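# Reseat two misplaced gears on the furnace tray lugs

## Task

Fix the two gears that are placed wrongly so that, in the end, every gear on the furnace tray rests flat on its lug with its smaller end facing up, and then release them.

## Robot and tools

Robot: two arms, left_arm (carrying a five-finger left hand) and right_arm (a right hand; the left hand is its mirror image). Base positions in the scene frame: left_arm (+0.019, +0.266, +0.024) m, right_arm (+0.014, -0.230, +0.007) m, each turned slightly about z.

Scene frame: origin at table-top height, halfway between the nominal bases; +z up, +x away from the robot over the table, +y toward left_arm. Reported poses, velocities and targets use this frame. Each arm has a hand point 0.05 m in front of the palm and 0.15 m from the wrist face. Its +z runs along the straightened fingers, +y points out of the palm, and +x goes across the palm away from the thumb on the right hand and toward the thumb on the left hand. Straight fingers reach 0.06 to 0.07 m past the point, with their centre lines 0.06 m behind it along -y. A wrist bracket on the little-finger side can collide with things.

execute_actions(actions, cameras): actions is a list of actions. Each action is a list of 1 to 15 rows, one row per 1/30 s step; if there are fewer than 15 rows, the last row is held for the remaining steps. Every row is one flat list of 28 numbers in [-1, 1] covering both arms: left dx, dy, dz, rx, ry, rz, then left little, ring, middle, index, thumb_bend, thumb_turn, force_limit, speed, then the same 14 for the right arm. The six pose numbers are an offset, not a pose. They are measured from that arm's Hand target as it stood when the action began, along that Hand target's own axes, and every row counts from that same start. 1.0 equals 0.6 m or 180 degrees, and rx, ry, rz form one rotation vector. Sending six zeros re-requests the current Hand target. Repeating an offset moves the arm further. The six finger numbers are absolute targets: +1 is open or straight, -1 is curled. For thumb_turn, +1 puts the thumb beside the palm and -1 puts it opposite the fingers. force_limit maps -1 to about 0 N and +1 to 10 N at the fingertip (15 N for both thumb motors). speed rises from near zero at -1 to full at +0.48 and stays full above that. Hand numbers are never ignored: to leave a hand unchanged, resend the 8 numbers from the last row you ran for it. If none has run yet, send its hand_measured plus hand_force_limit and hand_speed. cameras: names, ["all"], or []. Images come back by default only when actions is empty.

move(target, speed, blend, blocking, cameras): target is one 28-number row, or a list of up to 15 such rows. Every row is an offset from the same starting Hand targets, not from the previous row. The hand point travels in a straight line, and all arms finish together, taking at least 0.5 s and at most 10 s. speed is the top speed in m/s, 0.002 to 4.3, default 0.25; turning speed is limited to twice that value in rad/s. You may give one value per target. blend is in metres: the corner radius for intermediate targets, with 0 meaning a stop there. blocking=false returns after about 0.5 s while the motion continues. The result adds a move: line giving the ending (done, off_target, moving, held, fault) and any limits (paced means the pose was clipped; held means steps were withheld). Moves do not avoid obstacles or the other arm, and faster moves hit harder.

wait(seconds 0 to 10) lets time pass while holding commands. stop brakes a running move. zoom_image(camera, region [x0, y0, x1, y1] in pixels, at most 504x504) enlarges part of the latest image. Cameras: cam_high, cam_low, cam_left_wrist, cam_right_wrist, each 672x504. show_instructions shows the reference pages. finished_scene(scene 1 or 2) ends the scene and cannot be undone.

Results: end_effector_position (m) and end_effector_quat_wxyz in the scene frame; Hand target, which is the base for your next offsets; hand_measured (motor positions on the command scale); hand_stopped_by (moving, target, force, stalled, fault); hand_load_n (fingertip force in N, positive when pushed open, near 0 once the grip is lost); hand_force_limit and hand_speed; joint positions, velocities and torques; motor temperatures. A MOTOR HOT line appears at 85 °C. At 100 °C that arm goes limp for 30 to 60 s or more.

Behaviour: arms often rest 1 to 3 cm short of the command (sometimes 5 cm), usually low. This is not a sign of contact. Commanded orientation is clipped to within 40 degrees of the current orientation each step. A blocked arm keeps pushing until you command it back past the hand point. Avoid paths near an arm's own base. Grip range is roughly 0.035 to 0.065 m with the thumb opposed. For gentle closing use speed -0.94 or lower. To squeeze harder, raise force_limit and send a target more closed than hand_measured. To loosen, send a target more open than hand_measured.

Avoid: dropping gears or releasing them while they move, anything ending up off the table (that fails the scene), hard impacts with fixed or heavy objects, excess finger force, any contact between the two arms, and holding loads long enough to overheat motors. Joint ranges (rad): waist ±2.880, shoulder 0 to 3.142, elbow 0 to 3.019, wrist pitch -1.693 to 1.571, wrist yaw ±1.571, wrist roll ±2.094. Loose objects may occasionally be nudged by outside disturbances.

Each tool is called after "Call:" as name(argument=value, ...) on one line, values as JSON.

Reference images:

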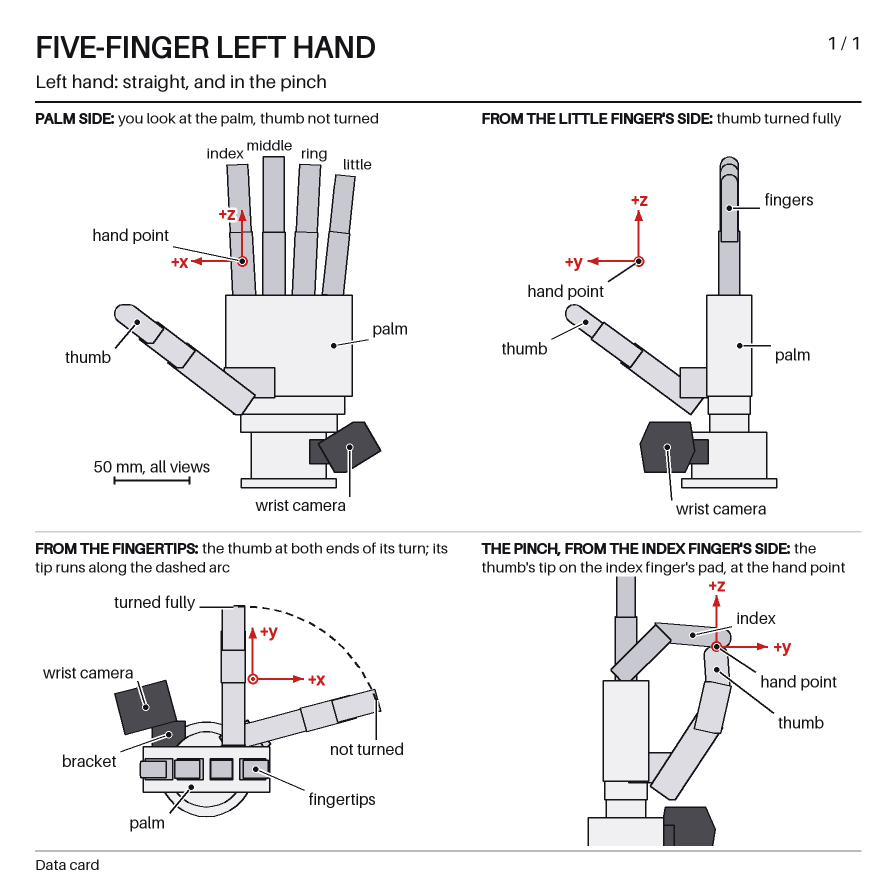

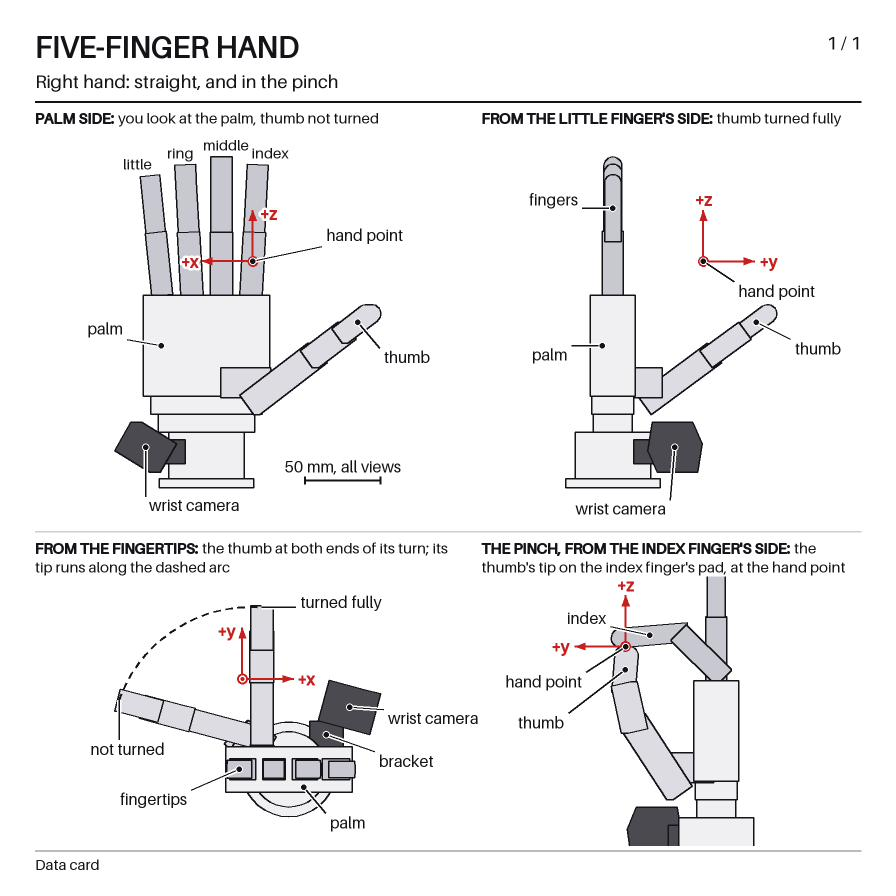

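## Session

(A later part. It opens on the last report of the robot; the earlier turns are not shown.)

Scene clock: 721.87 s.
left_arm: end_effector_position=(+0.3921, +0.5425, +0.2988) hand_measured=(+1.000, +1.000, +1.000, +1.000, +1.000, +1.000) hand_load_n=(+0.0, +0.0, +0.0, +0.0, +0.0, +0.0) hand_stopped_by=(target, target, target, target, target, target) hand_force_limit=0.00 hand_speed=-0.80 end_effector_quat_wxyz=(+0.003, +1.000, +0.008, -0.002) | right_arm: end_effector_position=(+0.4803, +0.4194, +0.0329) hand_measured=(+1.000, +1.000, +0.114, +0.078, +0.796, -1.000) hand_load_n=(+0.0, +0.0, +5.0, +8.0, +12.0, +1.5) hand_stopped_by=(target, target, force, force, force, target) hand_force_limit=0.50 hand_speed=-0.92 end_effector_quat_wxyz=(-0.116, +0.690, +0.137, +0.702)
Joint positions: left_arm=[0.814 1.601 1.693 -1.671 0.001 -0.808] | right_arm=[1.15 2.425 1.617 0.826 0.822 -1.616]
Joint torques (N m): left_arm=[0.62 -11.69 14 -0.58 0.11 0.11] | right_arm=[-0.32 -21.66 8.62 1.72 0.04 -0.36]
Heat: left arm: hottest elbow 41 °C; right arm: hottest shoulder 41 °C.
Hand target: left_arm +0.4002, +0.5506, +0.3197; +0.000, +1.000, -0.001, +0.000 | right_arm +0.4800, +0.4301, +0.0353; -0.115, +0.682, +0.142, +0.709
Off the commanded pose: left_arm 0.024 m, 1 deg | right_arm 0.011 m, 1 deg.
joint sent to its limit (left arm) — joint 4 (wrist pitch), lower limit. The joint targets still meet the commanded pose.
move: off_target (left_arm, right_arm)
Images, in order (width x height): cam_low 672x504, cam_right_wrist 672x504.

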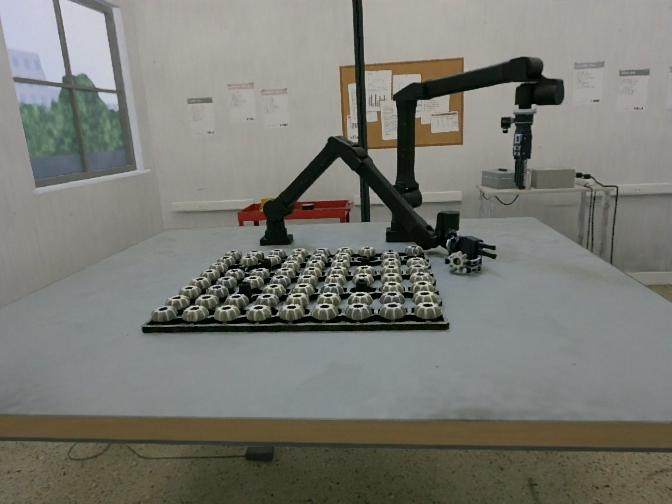

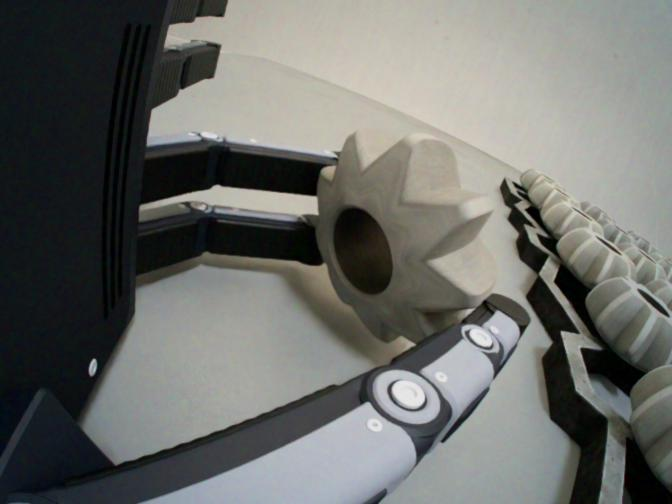

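Call:
move(target=[0,0,0,0,0,0,1,1,1,1,1,1,0,-0.8,-0.0333,-0.0014,-0.001,0,0,0,1,1,-0.2,-0.2,0.2,-1,0.5,-0.92], speed=0.05, cameras=["cam_low"])

Call:
zoom_image(camera="cam_low", region=[430, 230, 510, 290])

Scene clock: 724.00 s.
left_arm: end_effector_position=(+0.3921, +0.5425, +0.2988) hand_measured=(+1.000, +1.000, +1.000, +1.000, +1.000, +1.000) hand_load_n=(+0.0, +0.0, +0.0, +0.0, +0.0, +0.0) hand_stopped_by=(target, target, target, target, target, target) hand_force_limit=0.00 hand_speed=-0.80 end_effector_quat_wxyz=(+0.003, +1.000, +0.008, -0.002) | right_arm: end_effector_position=(+0.4817, +0.4228, +0.0311) hand_measured=(+1.000, +1.000, +0.114, +0.078, +0.796, -1.000) hand_load_n=(+0.0, +0.0, +5.0, +8.5, +12.0, +1.5) hand_stopped_by=(target, target, force, force, force, target) hand_force_limit=0.50 hand_speed=-0.92 end_effector_quat_wxyz=(-0.125, +0.684, +0.127, +0.708)
Joint positions: left_arm=[0.814 1.601 1.693 -1.671 0.001 -0.808] | right_arm=[1.15 2.444 1.633 0.859 0.822 -1.616]
Joint torques (N m): left_arm=[0.73 -11.81 14.04 -0.59 0.11 0.1] | right_arm=[-0.32 -19.9 8.18 1.47 0 -0.36]
Heat: left arm: hottest elbow 41 °C; right arm: hottest shoulder 41 °C.
Hand target: left_arm +0.4002, +0.5506, +0.3197; +0.000, +1.000, -0.001, +0.000 | right_arm +0.4801, +0.4301, +0.0152; -0.115, +0.682, +0.142, +0.709
Off the commanded pose: left_arm 0.024 m, 1 deg | right_arm 0.017 m, 2 deg.
joint sent to its limit (left arm) — joint 4 (wrist pitch), lower limit. The joint targets still meet the commanded pose.
move: off_target (left_arm, right_arm)
Images, in order (width x height): cam_low 672x504.

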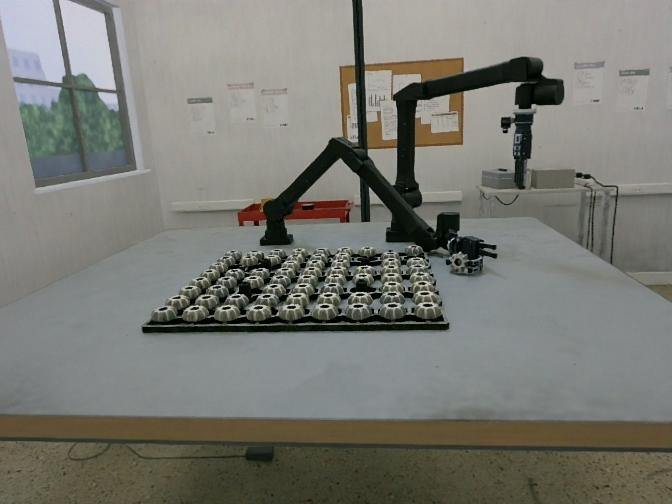

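Scaled by 6.300 from the camera's 672x504 image, which has a finer 960x720 frame.

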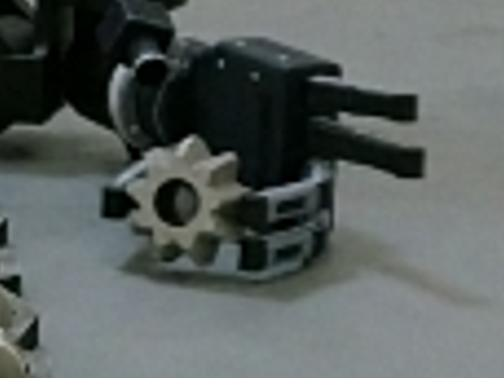

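Call:
move(target=[0,0,0,0,0,0,1,1,1,1,1,1,0,-0.8,0.0333,0.0014,0.001,0,0,0,1,1,-0.2,-0.2,0.2,-1,0.5,-0.92], speed=0.05, cameras=["cam_right_wrist"])

Scene clock: 731.27 s.
left_arm: end_effector_position=(+0.3921, +0.5425, +0.2988) hand_measured=(+1.000, +1.000, +1.000, +1.000, +1.000, +1.000) hand_load_n=(+0.0, +0.0, +0.0, +0.0, +0.0, +0.0) hand_stopped_by=(target, target, target, target, target, target) hand_force_limit=0.00 hand_speed=-0.80 end_effector_quat_wxyz=(+0.003, +1.000, +0.008, -0.002) | right_arm: end_effector_position=(+0.4817, +0.4229, +0.0312) hand_measured=(+1.000, +1.000, +0.114, +0.078, +0.796, -1.000) hand_load_n=(+0.0, +0.0, +5.0, +8.0, +12.0, +1.5) hand_stopped_by=(target, target, force, force, force, target) hand_force_limit=0.50 hand_speed=-0.92 end_effector_quat_wxyz=(-0.125, +0.684, +0.127, +0.708)
Joint positions: left_arm=[0.814 1.601 1.693 -1.671 0.001 -0.808] | right_arm=[1.15 2.444 1.633 0.858 0.822 -1.616]
Joint torques (N m): left_arm=[0.44 -11.87 14 -0.65 0.12 0.09] | right_arm=[-0.32 -23.18 7.42 0.62 0 -0.37]
Heat: left arm: hottest elbow 41 °C; right arm: hottest shoulder 40 °C.
Hand target: left_arm +0.4002, +0.5506, +0.3197; +0.000, +1.000, -0.001, +0.000 | right_arm +0.4801, +0.4302, +0.0354; -0.116, +0.682, +0.142, +0.709
Off the commanded pose: left_arm 0.024 m, 1 deg | right_arm 0.008 m, 2 deg.
joint sent to its limit (left arm) — joint 4 (wrist pitch), lower limit. The joint targets still meet the commanded pose.
move: off_target (left_arm)
Images, in order (width x height): cam_right_wrist 672x504.

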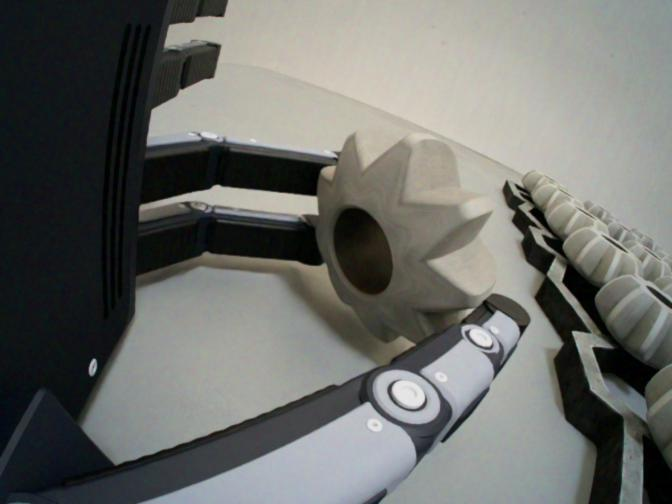

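Call:
move(target=[0,0,0,0,0,0,1,1,1,1,1,1,0,-0.8,0,0,0,0,0,0,1,1,0.5,0.5,1,-1,0.5,-0.9], speed=0.05, cameras=["cam_right_wrist"])

Scene clock: 736.47 s.
left_arm: end_effector_position=(+0.3921, +0.5425, +0.2988) hand_measured=(+1.000, +1.000, +1.000, +1.000, +1.000, +1.000) hand_load_n=(+0.0, +0.0, +0.0, +0.0, +0.0, +0.0) hand_stopped_by=(target, target, target, target, target, target) hand_force_limit=0.00 hand_speed=-0.80 end_effector_quat_wxyz=(+0.003, +1.000, +0.008, -0.002) | right_arm: end_effector_position=(+0.4818, +0.4228, +0.0323) hand_measured=(+1.000, +1.000, +0.500, +0.500, +1.000, -1.000) hand_load_n=(+0.0, +0.0, +0.0, +0.0, +0.0, +0.5) hand_stopped_by=(target, target, target, target, target, target) hand_force_limit=0.50 hand_speed=-0.90 end_effector_quat_wxyz=(-0.118, +0.682, +0.135, +0.709)
Joint positions: left_arm=[0.814 1.601 1.693 -1.671 0.001 -0.808] | right_arm=[1.15 2.444 1.633 0.858 0.82 -1.634]
Joint torques (N m): left_arm=[0.56 -12.1 13.96 -0.64 0.11 0.12] | right_arm=[-0.32 -23.24 7.45 0.59 0.08 -0.19]
Heat: left arm: hottest elbow 41 °C; right arm: hottest shoulder 40 °C.
Hand target: left_arm +0.4002, +0.5506, +0.3197; +0.000, +1.000, -0.001, +0.000 | right_arm +0.4801, +0.4301, +0.0354; -0.115, +0.682, +0.141, +0.709
Off the commanded pose: left_arm 0.024 m, 1 deg | right_arm 0.008 m, 1 deg.
joint sent to its limit (left arm) — joint 4 (wrist pitch), lower limit. The joint targets still meet the commanded pose.
move: off_target (left_arm)
Images, in order (width x height): cam_right_wrist 672x504.

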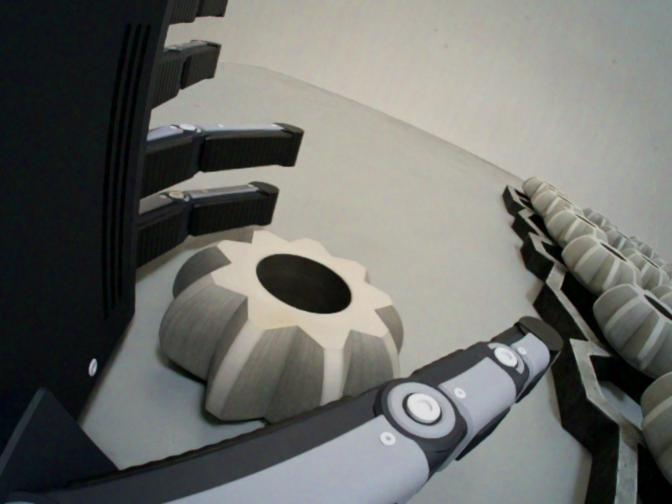

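Call:
move(target=[[0,0,0,0,0,0,1,1,1,1,1,1,0,-0.8,0.1997,0.0087,0.0058,0,0,0,1,1,0.5,0.5,1,-1,0.5,-0.9],[0,0,0,0,0,0,1,1,1,1,1,1,0,-0.8,0.2358,-0.0244,-0.0604,0.0461,-0.3447,0.3856,1,1,0.5,0.5,1,-1,0.5,-0.9]], speed=[0.12, 0.25], blend=[0.03, 0], cameras=["cam_right_wrist", "cam_high"])

Scene clock: 762.43 s.
left_arm: end_effector_position=(+0.3921, +0.5425, +0.2988) hand_measured=(+1.000, +1.000, +1.000, +1.000, +1.000, +1.000) hand_load_n=(+0.0, +0.0, +0.0, +0.0, +0.0, +0.0) hand_stopped_by=(target, target, target, target, target, target) hand_force_limit=0.00 hand_speed=-0.80 end_effector_quat_wxyz=(+0.003, +1.000, +0.008, -0.002) | right_arm: end_effector_position=(+0.4254, +0.4223, +0.1385) hand_measured=(+1.000, +1.000, +0.500, +0.500, +1.000, -1.000) hand_load_n=(+0.0, +0.0, +0.0, +0.0, +0.0, +0.0) hand_stopped_by=(target, target, target, target, target, target) hand_force_limit=0.50 hand_speed=-0.90 end_effector_quat_wxyz=(-0.414, +0.891, -0.171, +0.076)
Joint positions: left_arm=[0.814 1.601 1.693 -1.671 0.001 -0.808] | right_arm=[0.901 2.012 1.767 -0.475 -0.202 -0.167]
Joint torques (N m): left_arm=[0.5 -11.93 14 -0.59 0.12 0.11] | right_arm=[-0.97 -22.77 12 0.88 -0.14 0.06]
Heat: left arm: hottest elbow 41 °C; right arm: hottest shoulder 41 °C.
Hand target: left_arm +0.4002, +0.5506, +0.3197; +0.000, +1.000, -0.001, +0.000 | right_arm +0.4346, +0.4350, +0.1746; -0.438, +0.879, -0.170, +0.084
Off the commanded pose: left_arm 0.024 m, 1 deg | right_arm 0.040 m, 3 deg.
joint sent to its limit (left arm) — joint 4 (wrist pitch), lower limit. The joint targets still meet the commanded pose.
move: off_target (left_arm, right_arm)
Images, in order (width x height): cam_high 672x504, cam_right_wrist 672x504.

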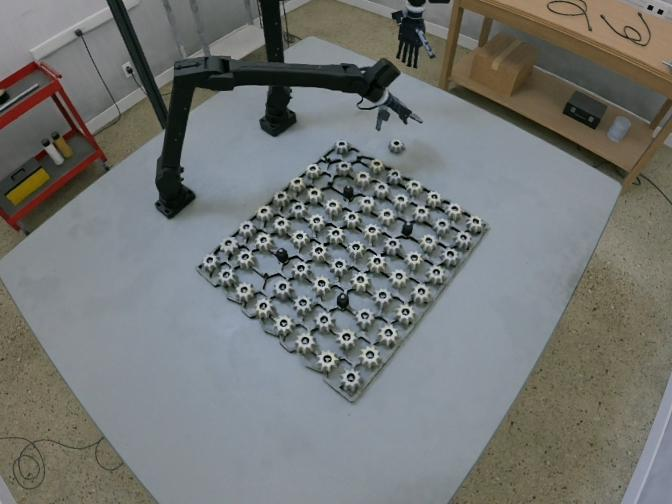

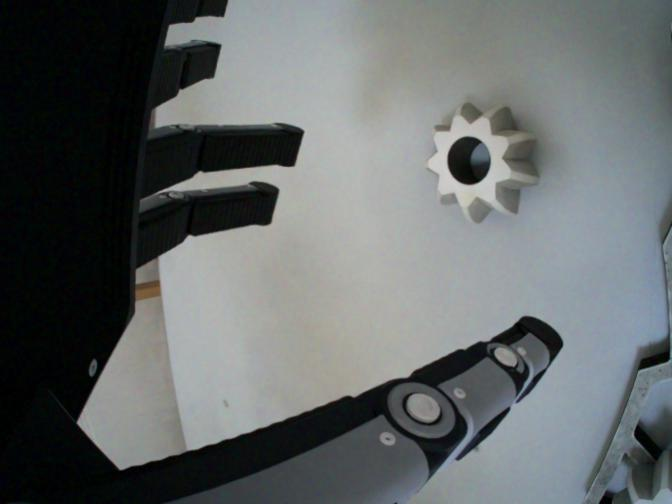

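Call:
move(target=[0,0,0,0,0,0,1,1,1,1,1,1,0,-0.8,0.0223,0.1698,0.1197,0,0,0,1,1,0.5,0.5,1,-1,0.5,-0.9], speed=0.12, cameras=["cam_right_wrist"])

Scene clock: 768.17 s.
left_arm: end_effector_position=(+0.3921, +0.5425, +0.2988) hand_measured=(+1.000, +1.000, +1.000, +1.000, +1.000, +1.000) hand_load_n=(+0.0, +0.0, +0.0, +0.0, +0.0, +0.0) hand_stopped_by=(target, target, target, target, target, target) hand_force_limit=0.00 hand_speed=-0.80 end_effector_quat_wxyz=(+0.003, +1.000, +0.008, -0.002) | right_arm: end_effector_position=(+0.4395, +0.4252, +0.0519) hand_measured=(+1.000, +1.000, +0.500, +0.500, +1.000, -1.000) hand_load_n=(+0.0, +0.0, -0.5, +0.0, +0.0, +0.0) hand_stopped_by=(target, target, target, target, target, target) hand_force_limit=0.50 hand_speed=-0.90 end_effector_quat_wxyz=(-0.433, +0.881, -0.171, +0.081)
Joint positions: left_arm=[0.814 1.601 1.693 -1.671 0.001 -0.808] | right_arm=[0.885 2.102 1.657 -0.233 -0.218 -0.167]
Joint torques (N m): left_arm=[0.67 -11.93 14.01 -0.55 0.11 0.11] | right_arm=[-1.32 -21.48 7.68 1.84 -0.14 -0.07]
Heat: left arm: hottest elbow 42 °C; right arm: hottest shoulder 41 °C.
Hand target: left_arm +0.4002, +0.5506, +0.3197; +0.000, +1.000, -0.001, +0.000 | right_arm +0.4456, +0.4264, +0.0502; -0.438, +0.879, -0.170, +0.085
Off the commanded pose: left_arm 0.024 m, 1 deg | right_arm 0.006 m, 1 deg.
joint sent to its limit (left arm) — joint 4 (wrist pitch), lower limit. The joint targets still meet the commanded pose.
move: off_target (left_arm)
Images, in order (width x height): cam_right_wrist 672x504.

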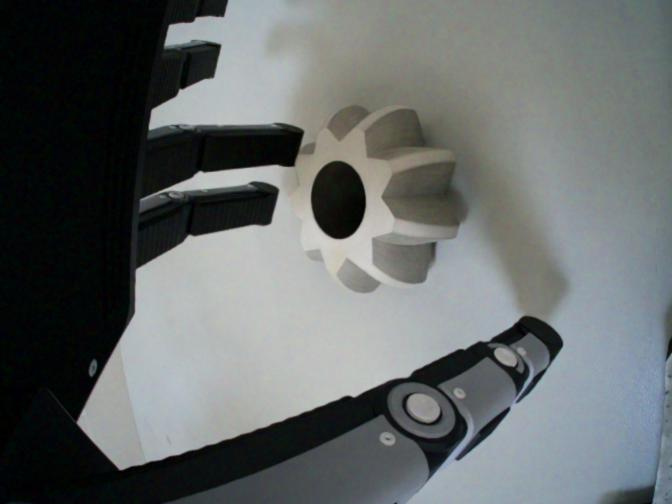

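Call:
move(target=[[0,0,0,0,0,0,1,1,1,1,1,1,0,-0.8,0,-0.0745,-0.0397,0,0,0,1,1,0.5,0.5,1,-1,0.5,-0.9],[0,0,0,0,0,0,1,1,1,1,1,1,0,-0.8,0,0.0119,0.0255,0,0,0,1,1,0.5,0.5,1,-1,0.5,-0.9]], speed=0.12, cameras=["cam_right_wrist"])

Scene clock: 776.50 s.
left_arm: end_effector_position=(+0.3921, +0.5425, +0.2988) hand_measured=(+1.000, +1.000, +1.000, +1.000, +1.000, +1.000) hand_load_n=(+0.0, +0.0, +0.0, +0.0, +0.0, +0.0) hand_stopped_by=(target, target, target, target, target, target) hand_force_limit=0.00 hand_speed=-0.80 end_effector_quat_wxyz=(+0.003, +1.000, +0.008, -0.002) | right_arm: end_effector_position=(+0.4454, +0.4323, +0.0421) hand_measured=(+1.000, +1.000, +0.500, +0.500, +1.000, -1.000) hand_load_n=(+0.0, +0.0, +0.0, +0.0, +0.0, +0.0) hand_stopped_by=(target, target, target, target, target, target) hand_force_limit=0.50 hand_speed=-0.90 end_effector_quat_wxyz=(-0.436, +0.880, -0.170, +0.083)
Joint positions: left_arm=[0.814 1.601 1.693 -1.671 0.001 -0.808] | right_arm=[0.885 2.133 1.678 -0.213 -0.218 -0.167]
Joint torques (N m): left_arm=[0.67 -12.04 13.94 -0.65 0.11 0.11] | right_arm=[-1.2 -21.25 7.5 1.8 -0.06 -0.05]
Heat: left arm: hottest elbow 42 °C; right arm: hottest shoulder 41 °C.
Hand target: left_arm +0.4002, +0.5506, +0.3197; +0.000, +1.000, -0.001, +0.000 | right_arm +0.4486, +0.4337, +0.0353; -0.438, +0.879, -0.170, +0.085
Off the commanded pose: left_arm 0.024 m, 1 deg | right_arm 0.008 m, 0 deg.
joint sent to its limit (left arm) — joint 4 (wrist pitch), lower limit. The joint targets still meet the commanded pose.
move: off_target (left_arm)
Images, in order (width x height): cam_right_wrist 672x504.

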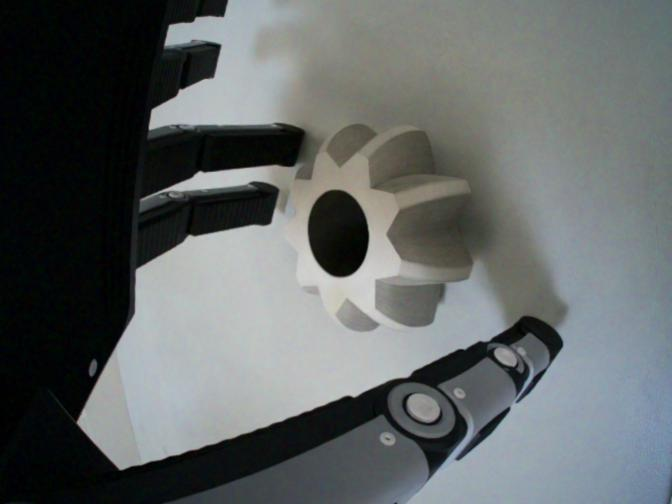

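Call:
move(target=[[0,0,0,0,0,0,1,1,1,1,1,1,0,-0.8,0,-0.0732,-0.0552,0,0,0,1,1,0.5,0.5,1,-1,0.5,-0.9],[0,0,0,0,0,0,1,1,1,1,1,1,0,-0.8,0,0.0080,0.0060,0,0,0,1,1,0.5,0.5,1,-1,0.5,-0.9]], speed=0.12, cameras=["cam_right_wrist"])

Scene clock: 782.23 s.
left_arm: end_effector_position=(+0.3921, +0.5425, +0.2988) hand_measured=(+1.000, +1.000, +1.000, +1.000, +1.000, +1.000) hand_load_n=(+0.0, +0.0, +0.0, +0.0, -0.5, +0.0) hand_stopped_by=(target, target, target, target, target, target) hand_force_limit=0.00 hand_speed=-0.80 end_effector_quat_wxyz=(+0.003, +1.000, +0.008, -0.002) | right_arm: end_effector_position=(+0.4468, +0.4337, +0.0414) hand_measured=(+1.000, +1.000, +0.500, +0.500, +1.000, -1.000) hand_load_n=(+0.0, +0.0, +0.0, +0.0, +0.0, +0.0) hand_stopped_by=(target, target, target, target, target, target) hand_force_limit=0.50 hand_speed=-0.90 end_effector_quat_wxyz=(-0.440, +0.878, -0.170, +0.085)
Joint positions: left_arm=[0.814 1.601 1.693 -1.671 0.001 -0.808] | right_arm=[0.884 2.136 1.676 -0.2 -0.218 -0.167]
Joint torques (N m): left_arm=[0.73 -11.69 13.98 -0.66 0.11 0.1] | right_arm=[-0.85 -21.19 7.28 1.74 -0.06 -0.05]
Heat: left arm: hottest elbow 42 °C; right arm: hottest shoulder 41 °C.
Hand target: left_arm +0.4002, +0.5506, +0.3197; +0.000, +1.000, -0.001, +0.000 | right_arm +0.4487, +0.4336, +0.0294; -0.438, +0.879, -0.170, +0.085
Off the commanded pose: left_arm 0.024 m, 1 deg | right_arm 0.012 m, 0 deg.
joint sent to its limit (left arm) — joint 4 (wrist pitch), lower limit. The joint targets still meet the commanded pose.
move: off_target (left_arm, right_arm)
Images, in order (width x height): cam_right_wrist 672x504.

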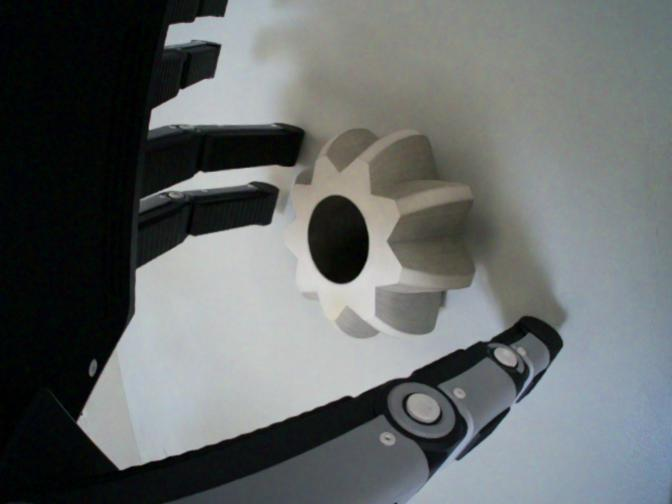

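Call:
move(target=[0,0,0,0,0,0,1,1,1,1,1,1,0,-0.8,0,0,0,0,0,0,1,1,-0.2,-0.2,0.2,-1,0.5,-0.92], speed=0.12, cameras=["cam_right_wrist"])

Scene clock: 787.73 s.
left_arm: end_effector_position=(+0.3921, +0.5425, +0.2988) hand_measured=(+1.000, +1.000, +1.000, +1.000, +1.000, +1.000) hand_load_n=(+0.0, +0.0, +0.0, +0.0, +0.0, +0.0) hand_stopped_by=(target, target, target, target, target, target) hand_force_limit=0.00 hand_speed=-0.80 end_effector_quat_wxyz=(+0.003, +1.000, +0.008, -0.002) | right_arm: end_effector_position=(+0.4480, +0.4354, +0.0430) hand_measured=(+1.000, +1.000, +0.100, -0.140, +0.778, -1.000) hand_load_n=(+0.0, +0.0, +0.5, +8.0, +8.5, -2.0) hand_stopped_by=(target, target, force, force, force, target) hand_force_limit=0.50 hand_speed=-0.92 end_effector_quat_wxyz=(-0.444, +0.876, -0.169, +0.087)
Joint positions: left_arm=[0.814 1.601 1.693 -1.671 0.001 -0.808] | right_arm=[0.884 2.136 1.676 -0.19 -0.218 -0.167]
Joint torques (N m): left_arm=[0.62 -12.04 14.02 -0.64 0.12 0.11] | right_arm=[-1.03 -21.07 7.28 1.37 -0.06 -0.04]
Heat: left arm: hottest elbow 42 °C; right arm: hottest shoulder 41 °C.
Hand target: left_arm +0.4002, +0.5506, +0.3197; +0.000, +1.000, -0.001, +0.000 | right_arm +0.4486, +0.4336, +0.0294; -0.438, +0.879, -0.170, +0.085
Off the commanded pose: left_arm 0.024 m, 1 deg | right_arm 0.014 m, 1 deg.
joint sent to its limit (left arm) — joint 4 (wrist pitch), lower limit. The joint targets still meet the commanded pose.
move: off_target (left_arm, right_arm)
Images, in order (width x height): cam_right_wrist 672x504.

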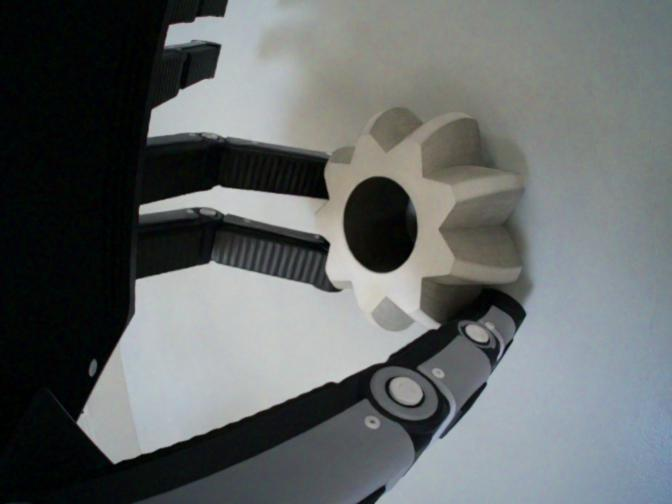

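Call:
move(target=[0,0,0,0,0,0,1,1,1,1,1,1,0,-0.8,0,0,0,0,0,0,1,1,-0.25,-0.2,0.2,-1,0.5,-0.92], speed=0.12, cameras=["cam_right_wrist"])

Scene clock: 790.00 s.
left_arm: end_effector_position=(+0.3921, +0.5425, +0.2988) hand_measured=(+1.000, +1.000, +1.000, +1.000, +1.000, +1.000) hand_load_n=(+0.0, +0.0, +0.0, +0.0, +0.0, +0.0) hand_stopped_by=(target, target, target, target, target, target) hand_force_limit=0.00 hand_speed=-0.80 end_effector_quat_wxyz=(+0.003, +1.000, +0.008, -0.002) | right_arm: end_effector_position=(+0.4480, +0.4354, +0.0430) hand_measured=(+1.000, +1.000, +0.050, -0.140, +0.780, -1.000) hand_load_n=(+0.0, +0.0, +8.0, +4.0, +11.5, +1.5) hand_stopped_by=(target, target, force, force, force, target) hand_force_limit=0.50 hand_speed=-0.92 end_effector_quat_wxyz=(-0.444, +0.876, -0.169, +0.087)
Joint positions: left_arm=[0.814 1.601 1.693 -1.671 0.001 -0.808] | right_arm=[0.884 2.136 1.676 -0.19 -0.218 -0.167]
Joint torques (N m): left_arm=[0.62 -11.87 13.98 -0.61 0.1 0.11] | right_arm=[-0.97 -21.13 7.28 1.37 -0.05 -0.05]
Heat: left arm: hottest elbow 42 °C; right arm: hottest shoulder 41 °C.
Hand target: left_arm +0.4002, +0.5506, +0.3197; +0.000, +1.000, -0.001, +0.000 | right_arm +0.4486, +0.4336, +0.0294; -0.438, +0.879, -0.170, +0.085
Off the commanded pose: left_arm 0.024 m, 1 deg | right_arm 0.014 m, 1 deg.
joint sent to its limit (left arm) — joint 4 (wrist pitch), lower limit. The joint targets still meet the commanded pose.
move: off_target (left_arm, right_arm)
Images, in order (width x height): cam_right_wrist 672x504.

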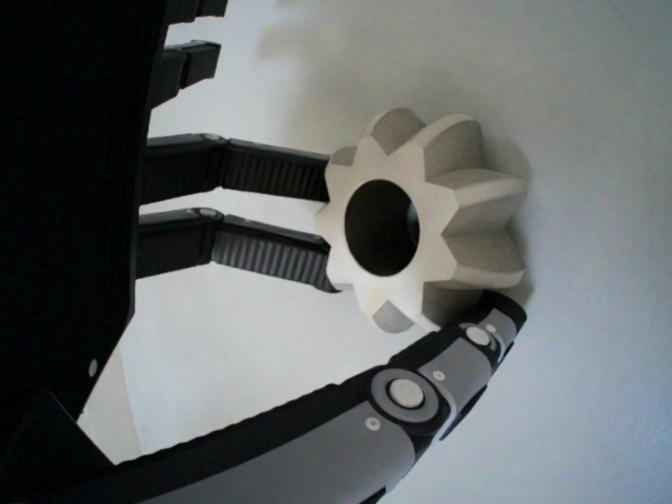

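Call:
move(target=[0,0,0,0,0,0,1,1,1,1,1,1,0,-0.8,0,-0.1597,-0.1204,0.0637,0.012,-0.0159,1,1,-0.25,-0.2,0.2,-1,0.5,-0.92], speed=0.08, cameras=["cam_right_wrist"])

Scene clock: 794.03 s.
left_arm: end_effector_position=(+0.3921, +0.5425, +0.2988) hand_measured=(+1.000, +1.000, +1.000, +1.000, +1.000, +1.000) hand_load_n=(+0.0, +0.0, +0.0, +0.0, +0.0, +0.0) hand_stopped_by=(target, target, target, target, target, target) hand_force_limit=0.00 hand_speed=-0.80 end_effector_quat_wxyz=(+0.003, +1.000, +0.008, -0.002) | right_arm: end_effector_position=(+0.4404, +0.4250, +0.1011) hand_measured=(+1.000, +1.000, +0.050, -0.140, +0.780, -1.000) hand_load_n=(+0.0, +0.0, +8.0, +3.5, +11.5, +1.0) hand_stopped_by=(target, target, force, force, force, target) hand_force_limit=0.50 hand_speed=-0.92 end_effector_quat_wxyz=(-0.485, +0.853, -0.158, +0.109)
Joint positions: left_arm=[0.814 1.601 1.693 -1.671 0.001 -0.808] | right_arm=[0.884 2.009 1.575 -0.111 -0.217 -0.167]
Joint torques (N m): left_arm=[0.56 -11.93 13.98 -0.65 0.11 0.09] | right_arm=[-0.91 -25.17 8.59 2.36 0.08 -0.09]
Heat: left arm: hottest elbow 42 °C; right arm: hottest shoulder 41 °C.
Hand target: left_arm +0.4002, +0.5506, +0.3197; +0.000, +1.000, -0.001, +0.000 | right_arm +0.4486, +0.4336, +0.1492; -0.518, +0.833, -0.147, +0.128
Off the commanded pose: left_arm 0.024 m, 1 deg | right_arm 0.050 m, 5 deg.
joint sent to its limit (left arm) — joint 4 (wrist pitch), lower limit. The joint targets still meet the commanded pose.
move: off_target (left_arm, right_arm)
Images, in order (width x height): cam_right_wrist 672x504.

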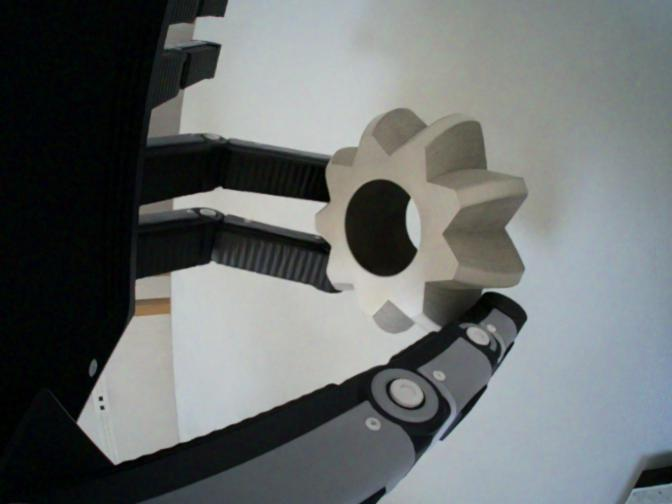

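Call:
move(target=[0,0,0,0,0,0,1,1,1,1,1,1,0,-0.8,-0.0285,0.0342,-0.098,-0.0424,-0.008,0.0106,1,1,-0.25,-0.2,0.2,-1,0.5,-0.92], speed=0.12, cameras=["cam_right_wrist", "cam_high"])

Scene clock: 801.90 s.
left_arm: end_effector_position=(+0.3921, +0.5425, +0.2988) hand_measured=(+1.000, +1.000, +1.000, +1.000, +1.000, +1.000) hand_load_n=(+0.0, +0.0, +0.0, +0.0, +0.0, +0.0) hand_stopped_by=(target, target, target, target, target, target) hand_force_limit=0.00 hand_speed=-0.80 end_effector_quat_wxyz=(+0.003, +1.000, +0.008, -0.002) | right_arm: end_effector_position=(+0.4051, +0.3791, +0.1144) hand_measured=(+1.000, +1.000, +0.050, -0.140, +0.780, -1.000) hand_load_n=(+0.0, +0.0, +8.0, +3.0, +12.0, +1.0) hand_stopped_by=(target, target, force, force, force, target) hand_force_limit=0.50 hand_speed=-0.92 end_effector_quat_wxyz=(-0.441, +0.877, -0.170, +0.086)
Joint positions: left_arm=[0.814 1.601 1.693 -1.671 0.001 -0.808] | right_arm=[0.884 1.888 1.479 -0.248 -0.217 -0.167]
Joint torques (N m): left_arm=[0.62 -11.81 13.98 -0.57 0.11 0.11] | right_arm=[-0.85 -23.65 8.49 1.31 -0.02 -0.05]
Heat: left arm: hottest elbow 42 °C; right arm: hottest shoulder 41 °C.
Hand target: left_arm +0.4002, +0.5506, +0.3197; +0.000, +1.000, -0.001, +0.000 | right_arm +0.4090, +0.3829, +0.1549; -0.465, +0.864, -0.163, +0.099
Off the commanded pose: left_arm 0.024 m, 1 deg | right_arm 0.041 m, 4 deg.
joint sent to its limit (left arm) — joint 4 (wrist pitch), lower limit. The joint targets still meet the commanded pose.
move: off_target (left_arm, right_arm)
Images, in order (width x height): cam_high 672x504, cam_right_wrist 672x504.

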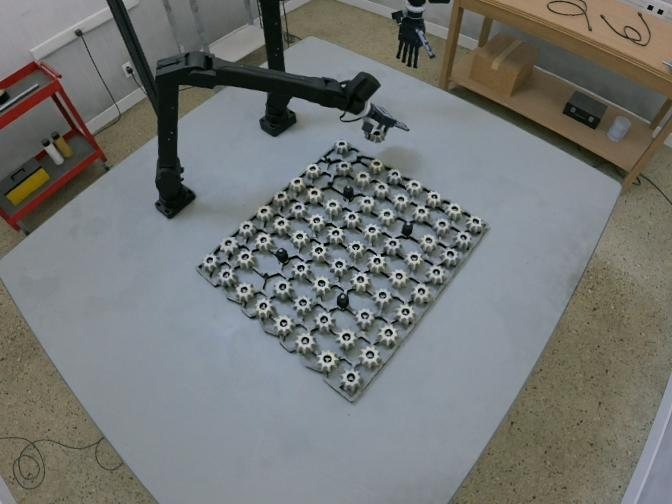

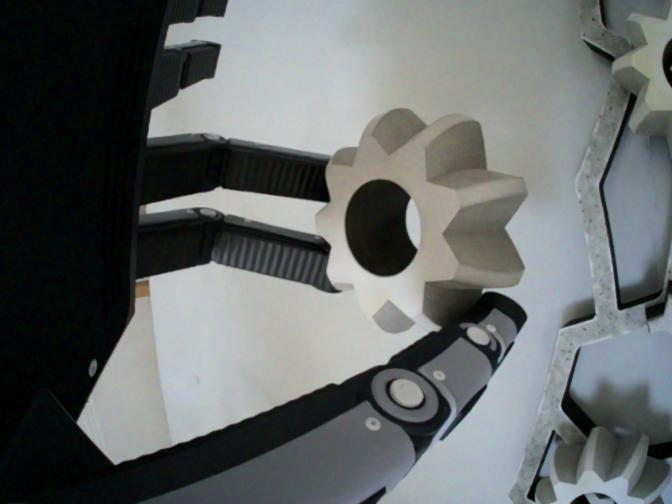

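Call:
move(target=[0,0,0,0,0,0,1,1,1,1,1,1,0,-0.8,0.0064,0.038,-0.058,0,0,0,1,1,-0.25,-0.2,0.2,-1,0.5,-0.92], speed=0.12, cameras=["cam_right_wrist"])

Scene clock: 805.57 s.
left_arm: end_effector_position=(+0.3921, +0.5425, +0.2988) hand_measured=(+1.000, +1.000, +1.000, +1.000, +1.000, +1.000) hand_load_n=(+0.0, +0.0, +0.0, +0.0, +0.0, +0.0) hand_stopped_by=(target, target, target, target, target, target) hand_force_limit=0.00 hand_speed=-0.80 end_effector_quat_wxyz=(+0.003, +1.000, +0.008, -0.002) | right_arm: end_effector_position=(+0.3889, +0.3360, +0.1152) hand_measured=(+1.000, +1.000, +0.050, -0.140, +0.780, -1.000) hand_load_n=(+0.0, +0.0, +7.5, +3.5, +12.0, +1.0) hand_stopped_by=(target, target, force, force, force, target) hand_force_limit=0.50 hand_speed=-0.92 end_effector_quat_wxyz=(-0.432, +0.881, -0.174, +0.082)
Joint positions: left_arm=[0.814 1.601 1.693 -1.671 0.001 -0.808] | right_arm=[0.861 1.791 1.348 -0.239 -0.233 -0.177]
Joint torques (N m): left_arm=[0.79 -11.99 13.98 -0.61 0.11 0.11] | right_arm=[-1.14 -21.83 8.23 2.21 -0.21 -0.1]
Heat: left arm: hottest elbow 42 °C; right arm: hottest shoulder 41 °C.
Hand target: left_arm +0.4002, +0.5506, +0.3197; +0.000, +1.000, -0.001, +0.000 | right_arm +0.3970, +0.3429, +0.1551; -0.465, +0.864, -0.163, +0.099
Off the commanded pose: left_arm 0.024 m, 1 deg | right_arm 0.041 m, 5 deg.
joint sent to its limit (left arm) — joint 4 (wrist pitch), lower limit. The joint targets still meet the commanded pose.
move: off_target (left_arm, right_arm)
Images, in order (width x height): cam_right_wrist 672x504.

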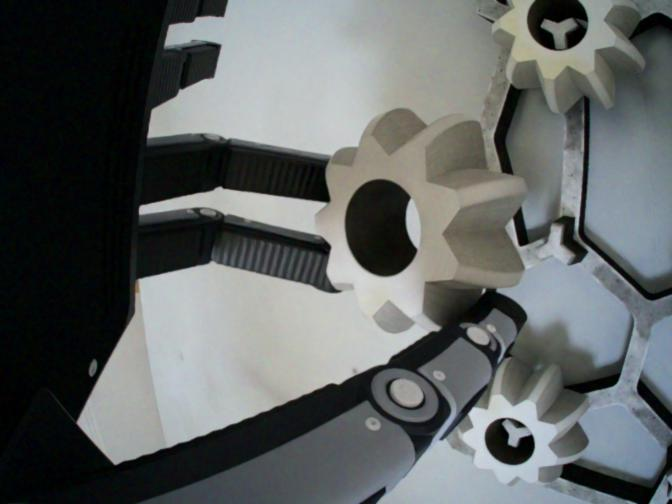

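Call:
zoom_image(camera="cam_right_wrist", region=[460, 0, 672, 504])

Scaled by 1.000.

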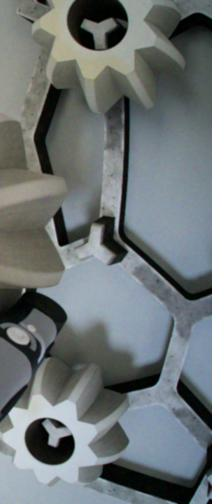

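Call:
zoom_image(camera="cam_right_wrist", region=[500, 180, 640, 300])

Scaled by 3.600 from the camera's 672x504 image, which has a finer 960x720 frame.

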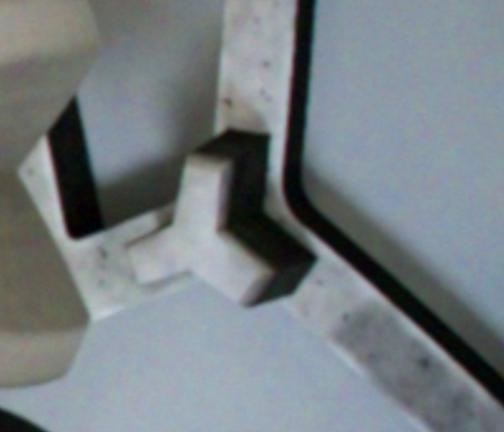

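Call:
zoom_image(camera="cam_right_wrist", region=[440, 350, 600, 490])

Call:
zoom_image(camera="cam_right_wrist", region=[300, 90, 540, 350])

Scaled by 3.150 from the camera's 672x504 image, which has a finer 960x720 frame.

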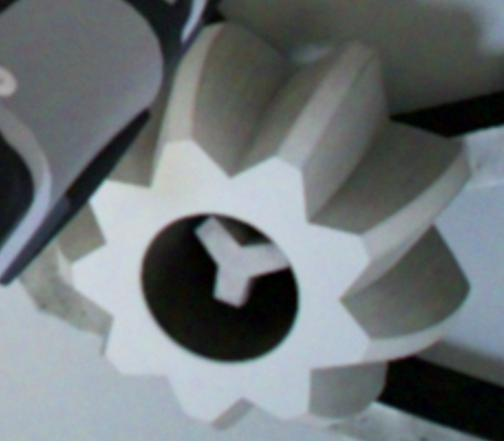

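Scaled by 1.938 from the camera's 672x504 image, which has a finer 960x720 frame.

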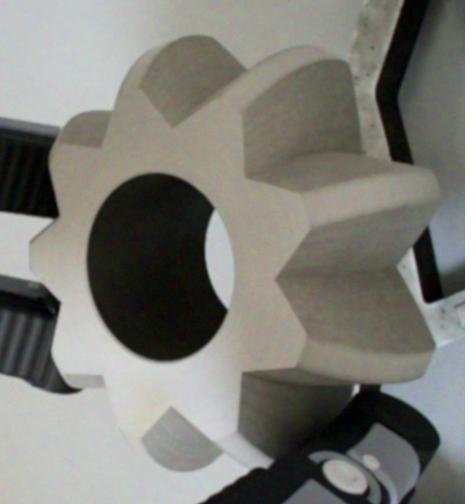

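Call:
move(target=[0,0,0,0,0,0,1,1,1,1,1,1,0,-0.8,-0.0028,0.0278,-0.0426,0,0,0,1,1,-0.25,-0.2,0.2,-1,0.5,-0.92], speed=0.1, cameras=["cam_right_wrist","cam_high","cam_low"])

Scene clock: 820.07 s.
left_arm: end_effector_position=(+0.3921, +0.5425, +0.2988) hand_measured=(+1.000, +1.000, +1.000, +1.000, +1.000, +1.000) hand_load_n=(+0.0, +0.0, +0.0, +0.0, +0.0, +0.0) hand_stopped_by=(target, target, target, target, target, target) hand_force_limit=0.00 hand_speed=-0.80 end_effector_quat_wxyz=(+0.003, +1.000, +0.008, -0.002) | right_arm: end_effector_position=(+0.3743, +0.3097, +0.1173) hand_measured=(+1.000, +1.000, +0.050, -0.140, +0.780, -1.000) hand_load_n=(+0.0, -0.5, +8.0, +3.5, +11.5, +1.0) hand_stopped_by=(target, target, force, force, force, target) hand_force_limit=0.50 hand_speed=-0.92 end_effector_quat_wxyz=(-0.432, +0.881, -0.173, +0.081)
Joint positions: left_arm=[0.814 1.601 1.693 -1.671 0.001 -0.808] | right_arm=[0.851 1.719 1.254 -0.218 -0.244 -0.185]
Joint torques (N m): left_arm=[0.73 -11.87 13.97 -0.61 0.1 0.11] | right_arm=[-1.32 -20.48 8.03 2.21 -0.24 -0.11]
Heat: left arm: hottest elbow 42 °C; right arm: hottest shoulder 42 °C.
Hand target: left_arm +0.4002, +0.5506, +0.3197; +0.000, +1.000, -0.001, +0.000 | right_arm +0.3840, +0.3153, +0.1552; -0.465, +0.864, -0.162, +0.099
Off the commanded pose: left_arm 0.024 m, 1 deg | right_arm 0.039 m, 5 deg.
joint sent to its limit (left arm) — joint 4 (wrist pitch), lower limit. The joint targets still meet the commanded pose.
move: off_target (left_arm, right_arm)
Images, in order (width x height): cam_high 672x504, cam_low 672x504, cam_right_wrist 672x504.

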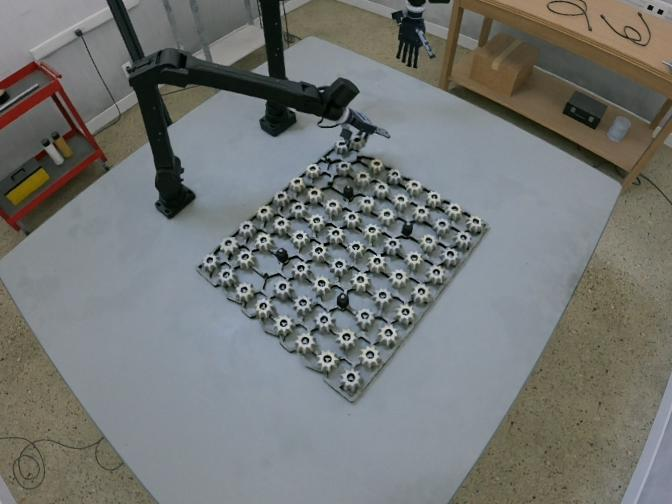

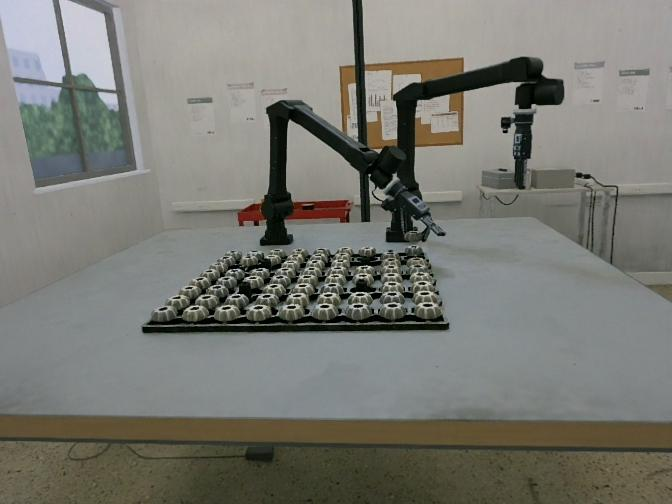

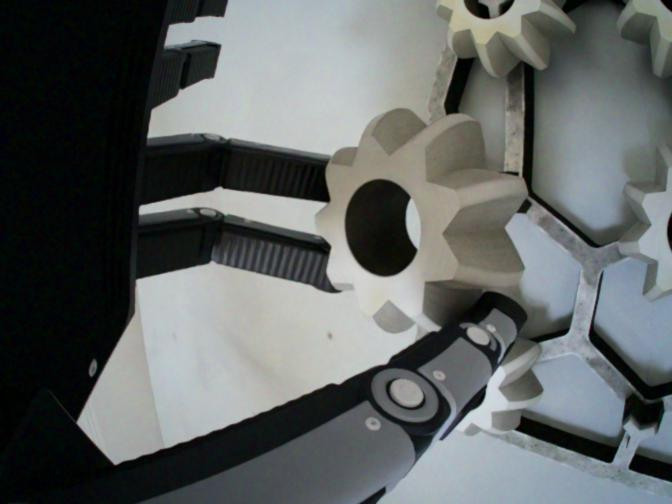

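Call:
move(target=[0,0,0,0,0,0,1,1,1,1,1,1,0,-0.8,-0.0048,0.1110,0.0588,-0.0167,-0.0031,0.0048,1,1,-0.25,-0.2,0.2,-1,0.5,-0.92], speed=0.08, cameras=["cam_right_wrist"])

Scene clock: 825.83 s.
left_arm: end_effector_position=(+0.3921, +0.5425, +0.2988) hand_measured=(+1.000, +1.000, +1.000, +1.000, +1.000, +1.000) hand_load_n=(+0.0, +0.0, +0.0, +0.0, +0.0, +0.0) hand_stopped_by=(target, target, target, target, target, target) hand_force_limit=0.00 hand_speed=-0.80 end_effector_quat_wxyz=(+0.003, +1.000, +0.008, -0.002) | right_arm: end_effector_position=(+0.3698, +0.3034, +0.0697) hand_measured=(+1.000, +1.000, +0.050, -0.140, +0.780, -1.000) hand_load_n=(+0.0, +0.0, +3.5, +4.0, +8.5, +0.5) hand_stopped_by=(target, target, force, force, force, target) hand_force_limit=0.50 hand_speed=-0.92 end_effector_quat_wxyz=(-0.428, +0.884, -0.174, +0.077)
Joint positions: left_arm=[0.814 1.601 1.693 -1.671 0.001 -0.808] | right_arm=[0.849 1.769 1.185 -0.114 -0.247 -0.186]
Joint torques (N m): left_arm=[0.67 -11.87 14 -0.65 0.11 0.1] | right_arm=[-1.44 -16.97 7.62 2.25 -0.15 -0.09]
Heat: left arm: hottest elbow 42 °C; right arm: hottest shoulder 42 °C.
Hand target: left_arm +0.4002, +0.5506, +0.3197; +0.000, +1.000, -0.001, +0.000 | right_arm +0.3802, +0.3093, +0.0800; -0.444, +0.876, -0.169, +0.087
Off the commanded pose: left_arm 0.024 m, 1 deg | right_arm 0.016 m, 2 deg.
joint sent to its limit (left arm) — joint 4 (wrist pitch), lower limit. The joint targets still meet the commanded pose.
move: off_target (left_arm, right_arm)
Images, in order (width x height): cam_right_wrist 672x504.

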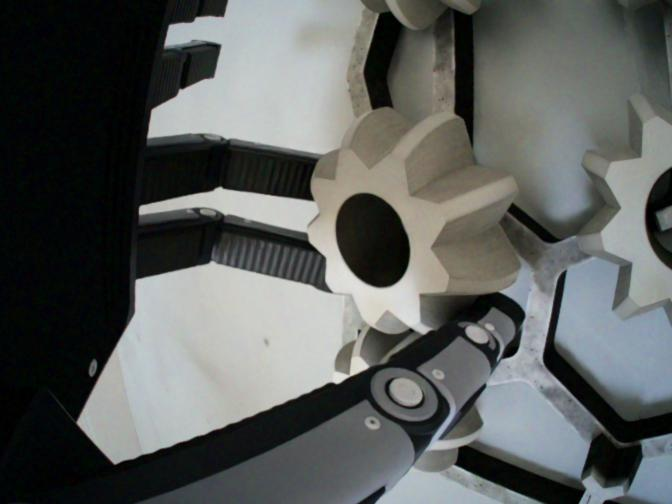

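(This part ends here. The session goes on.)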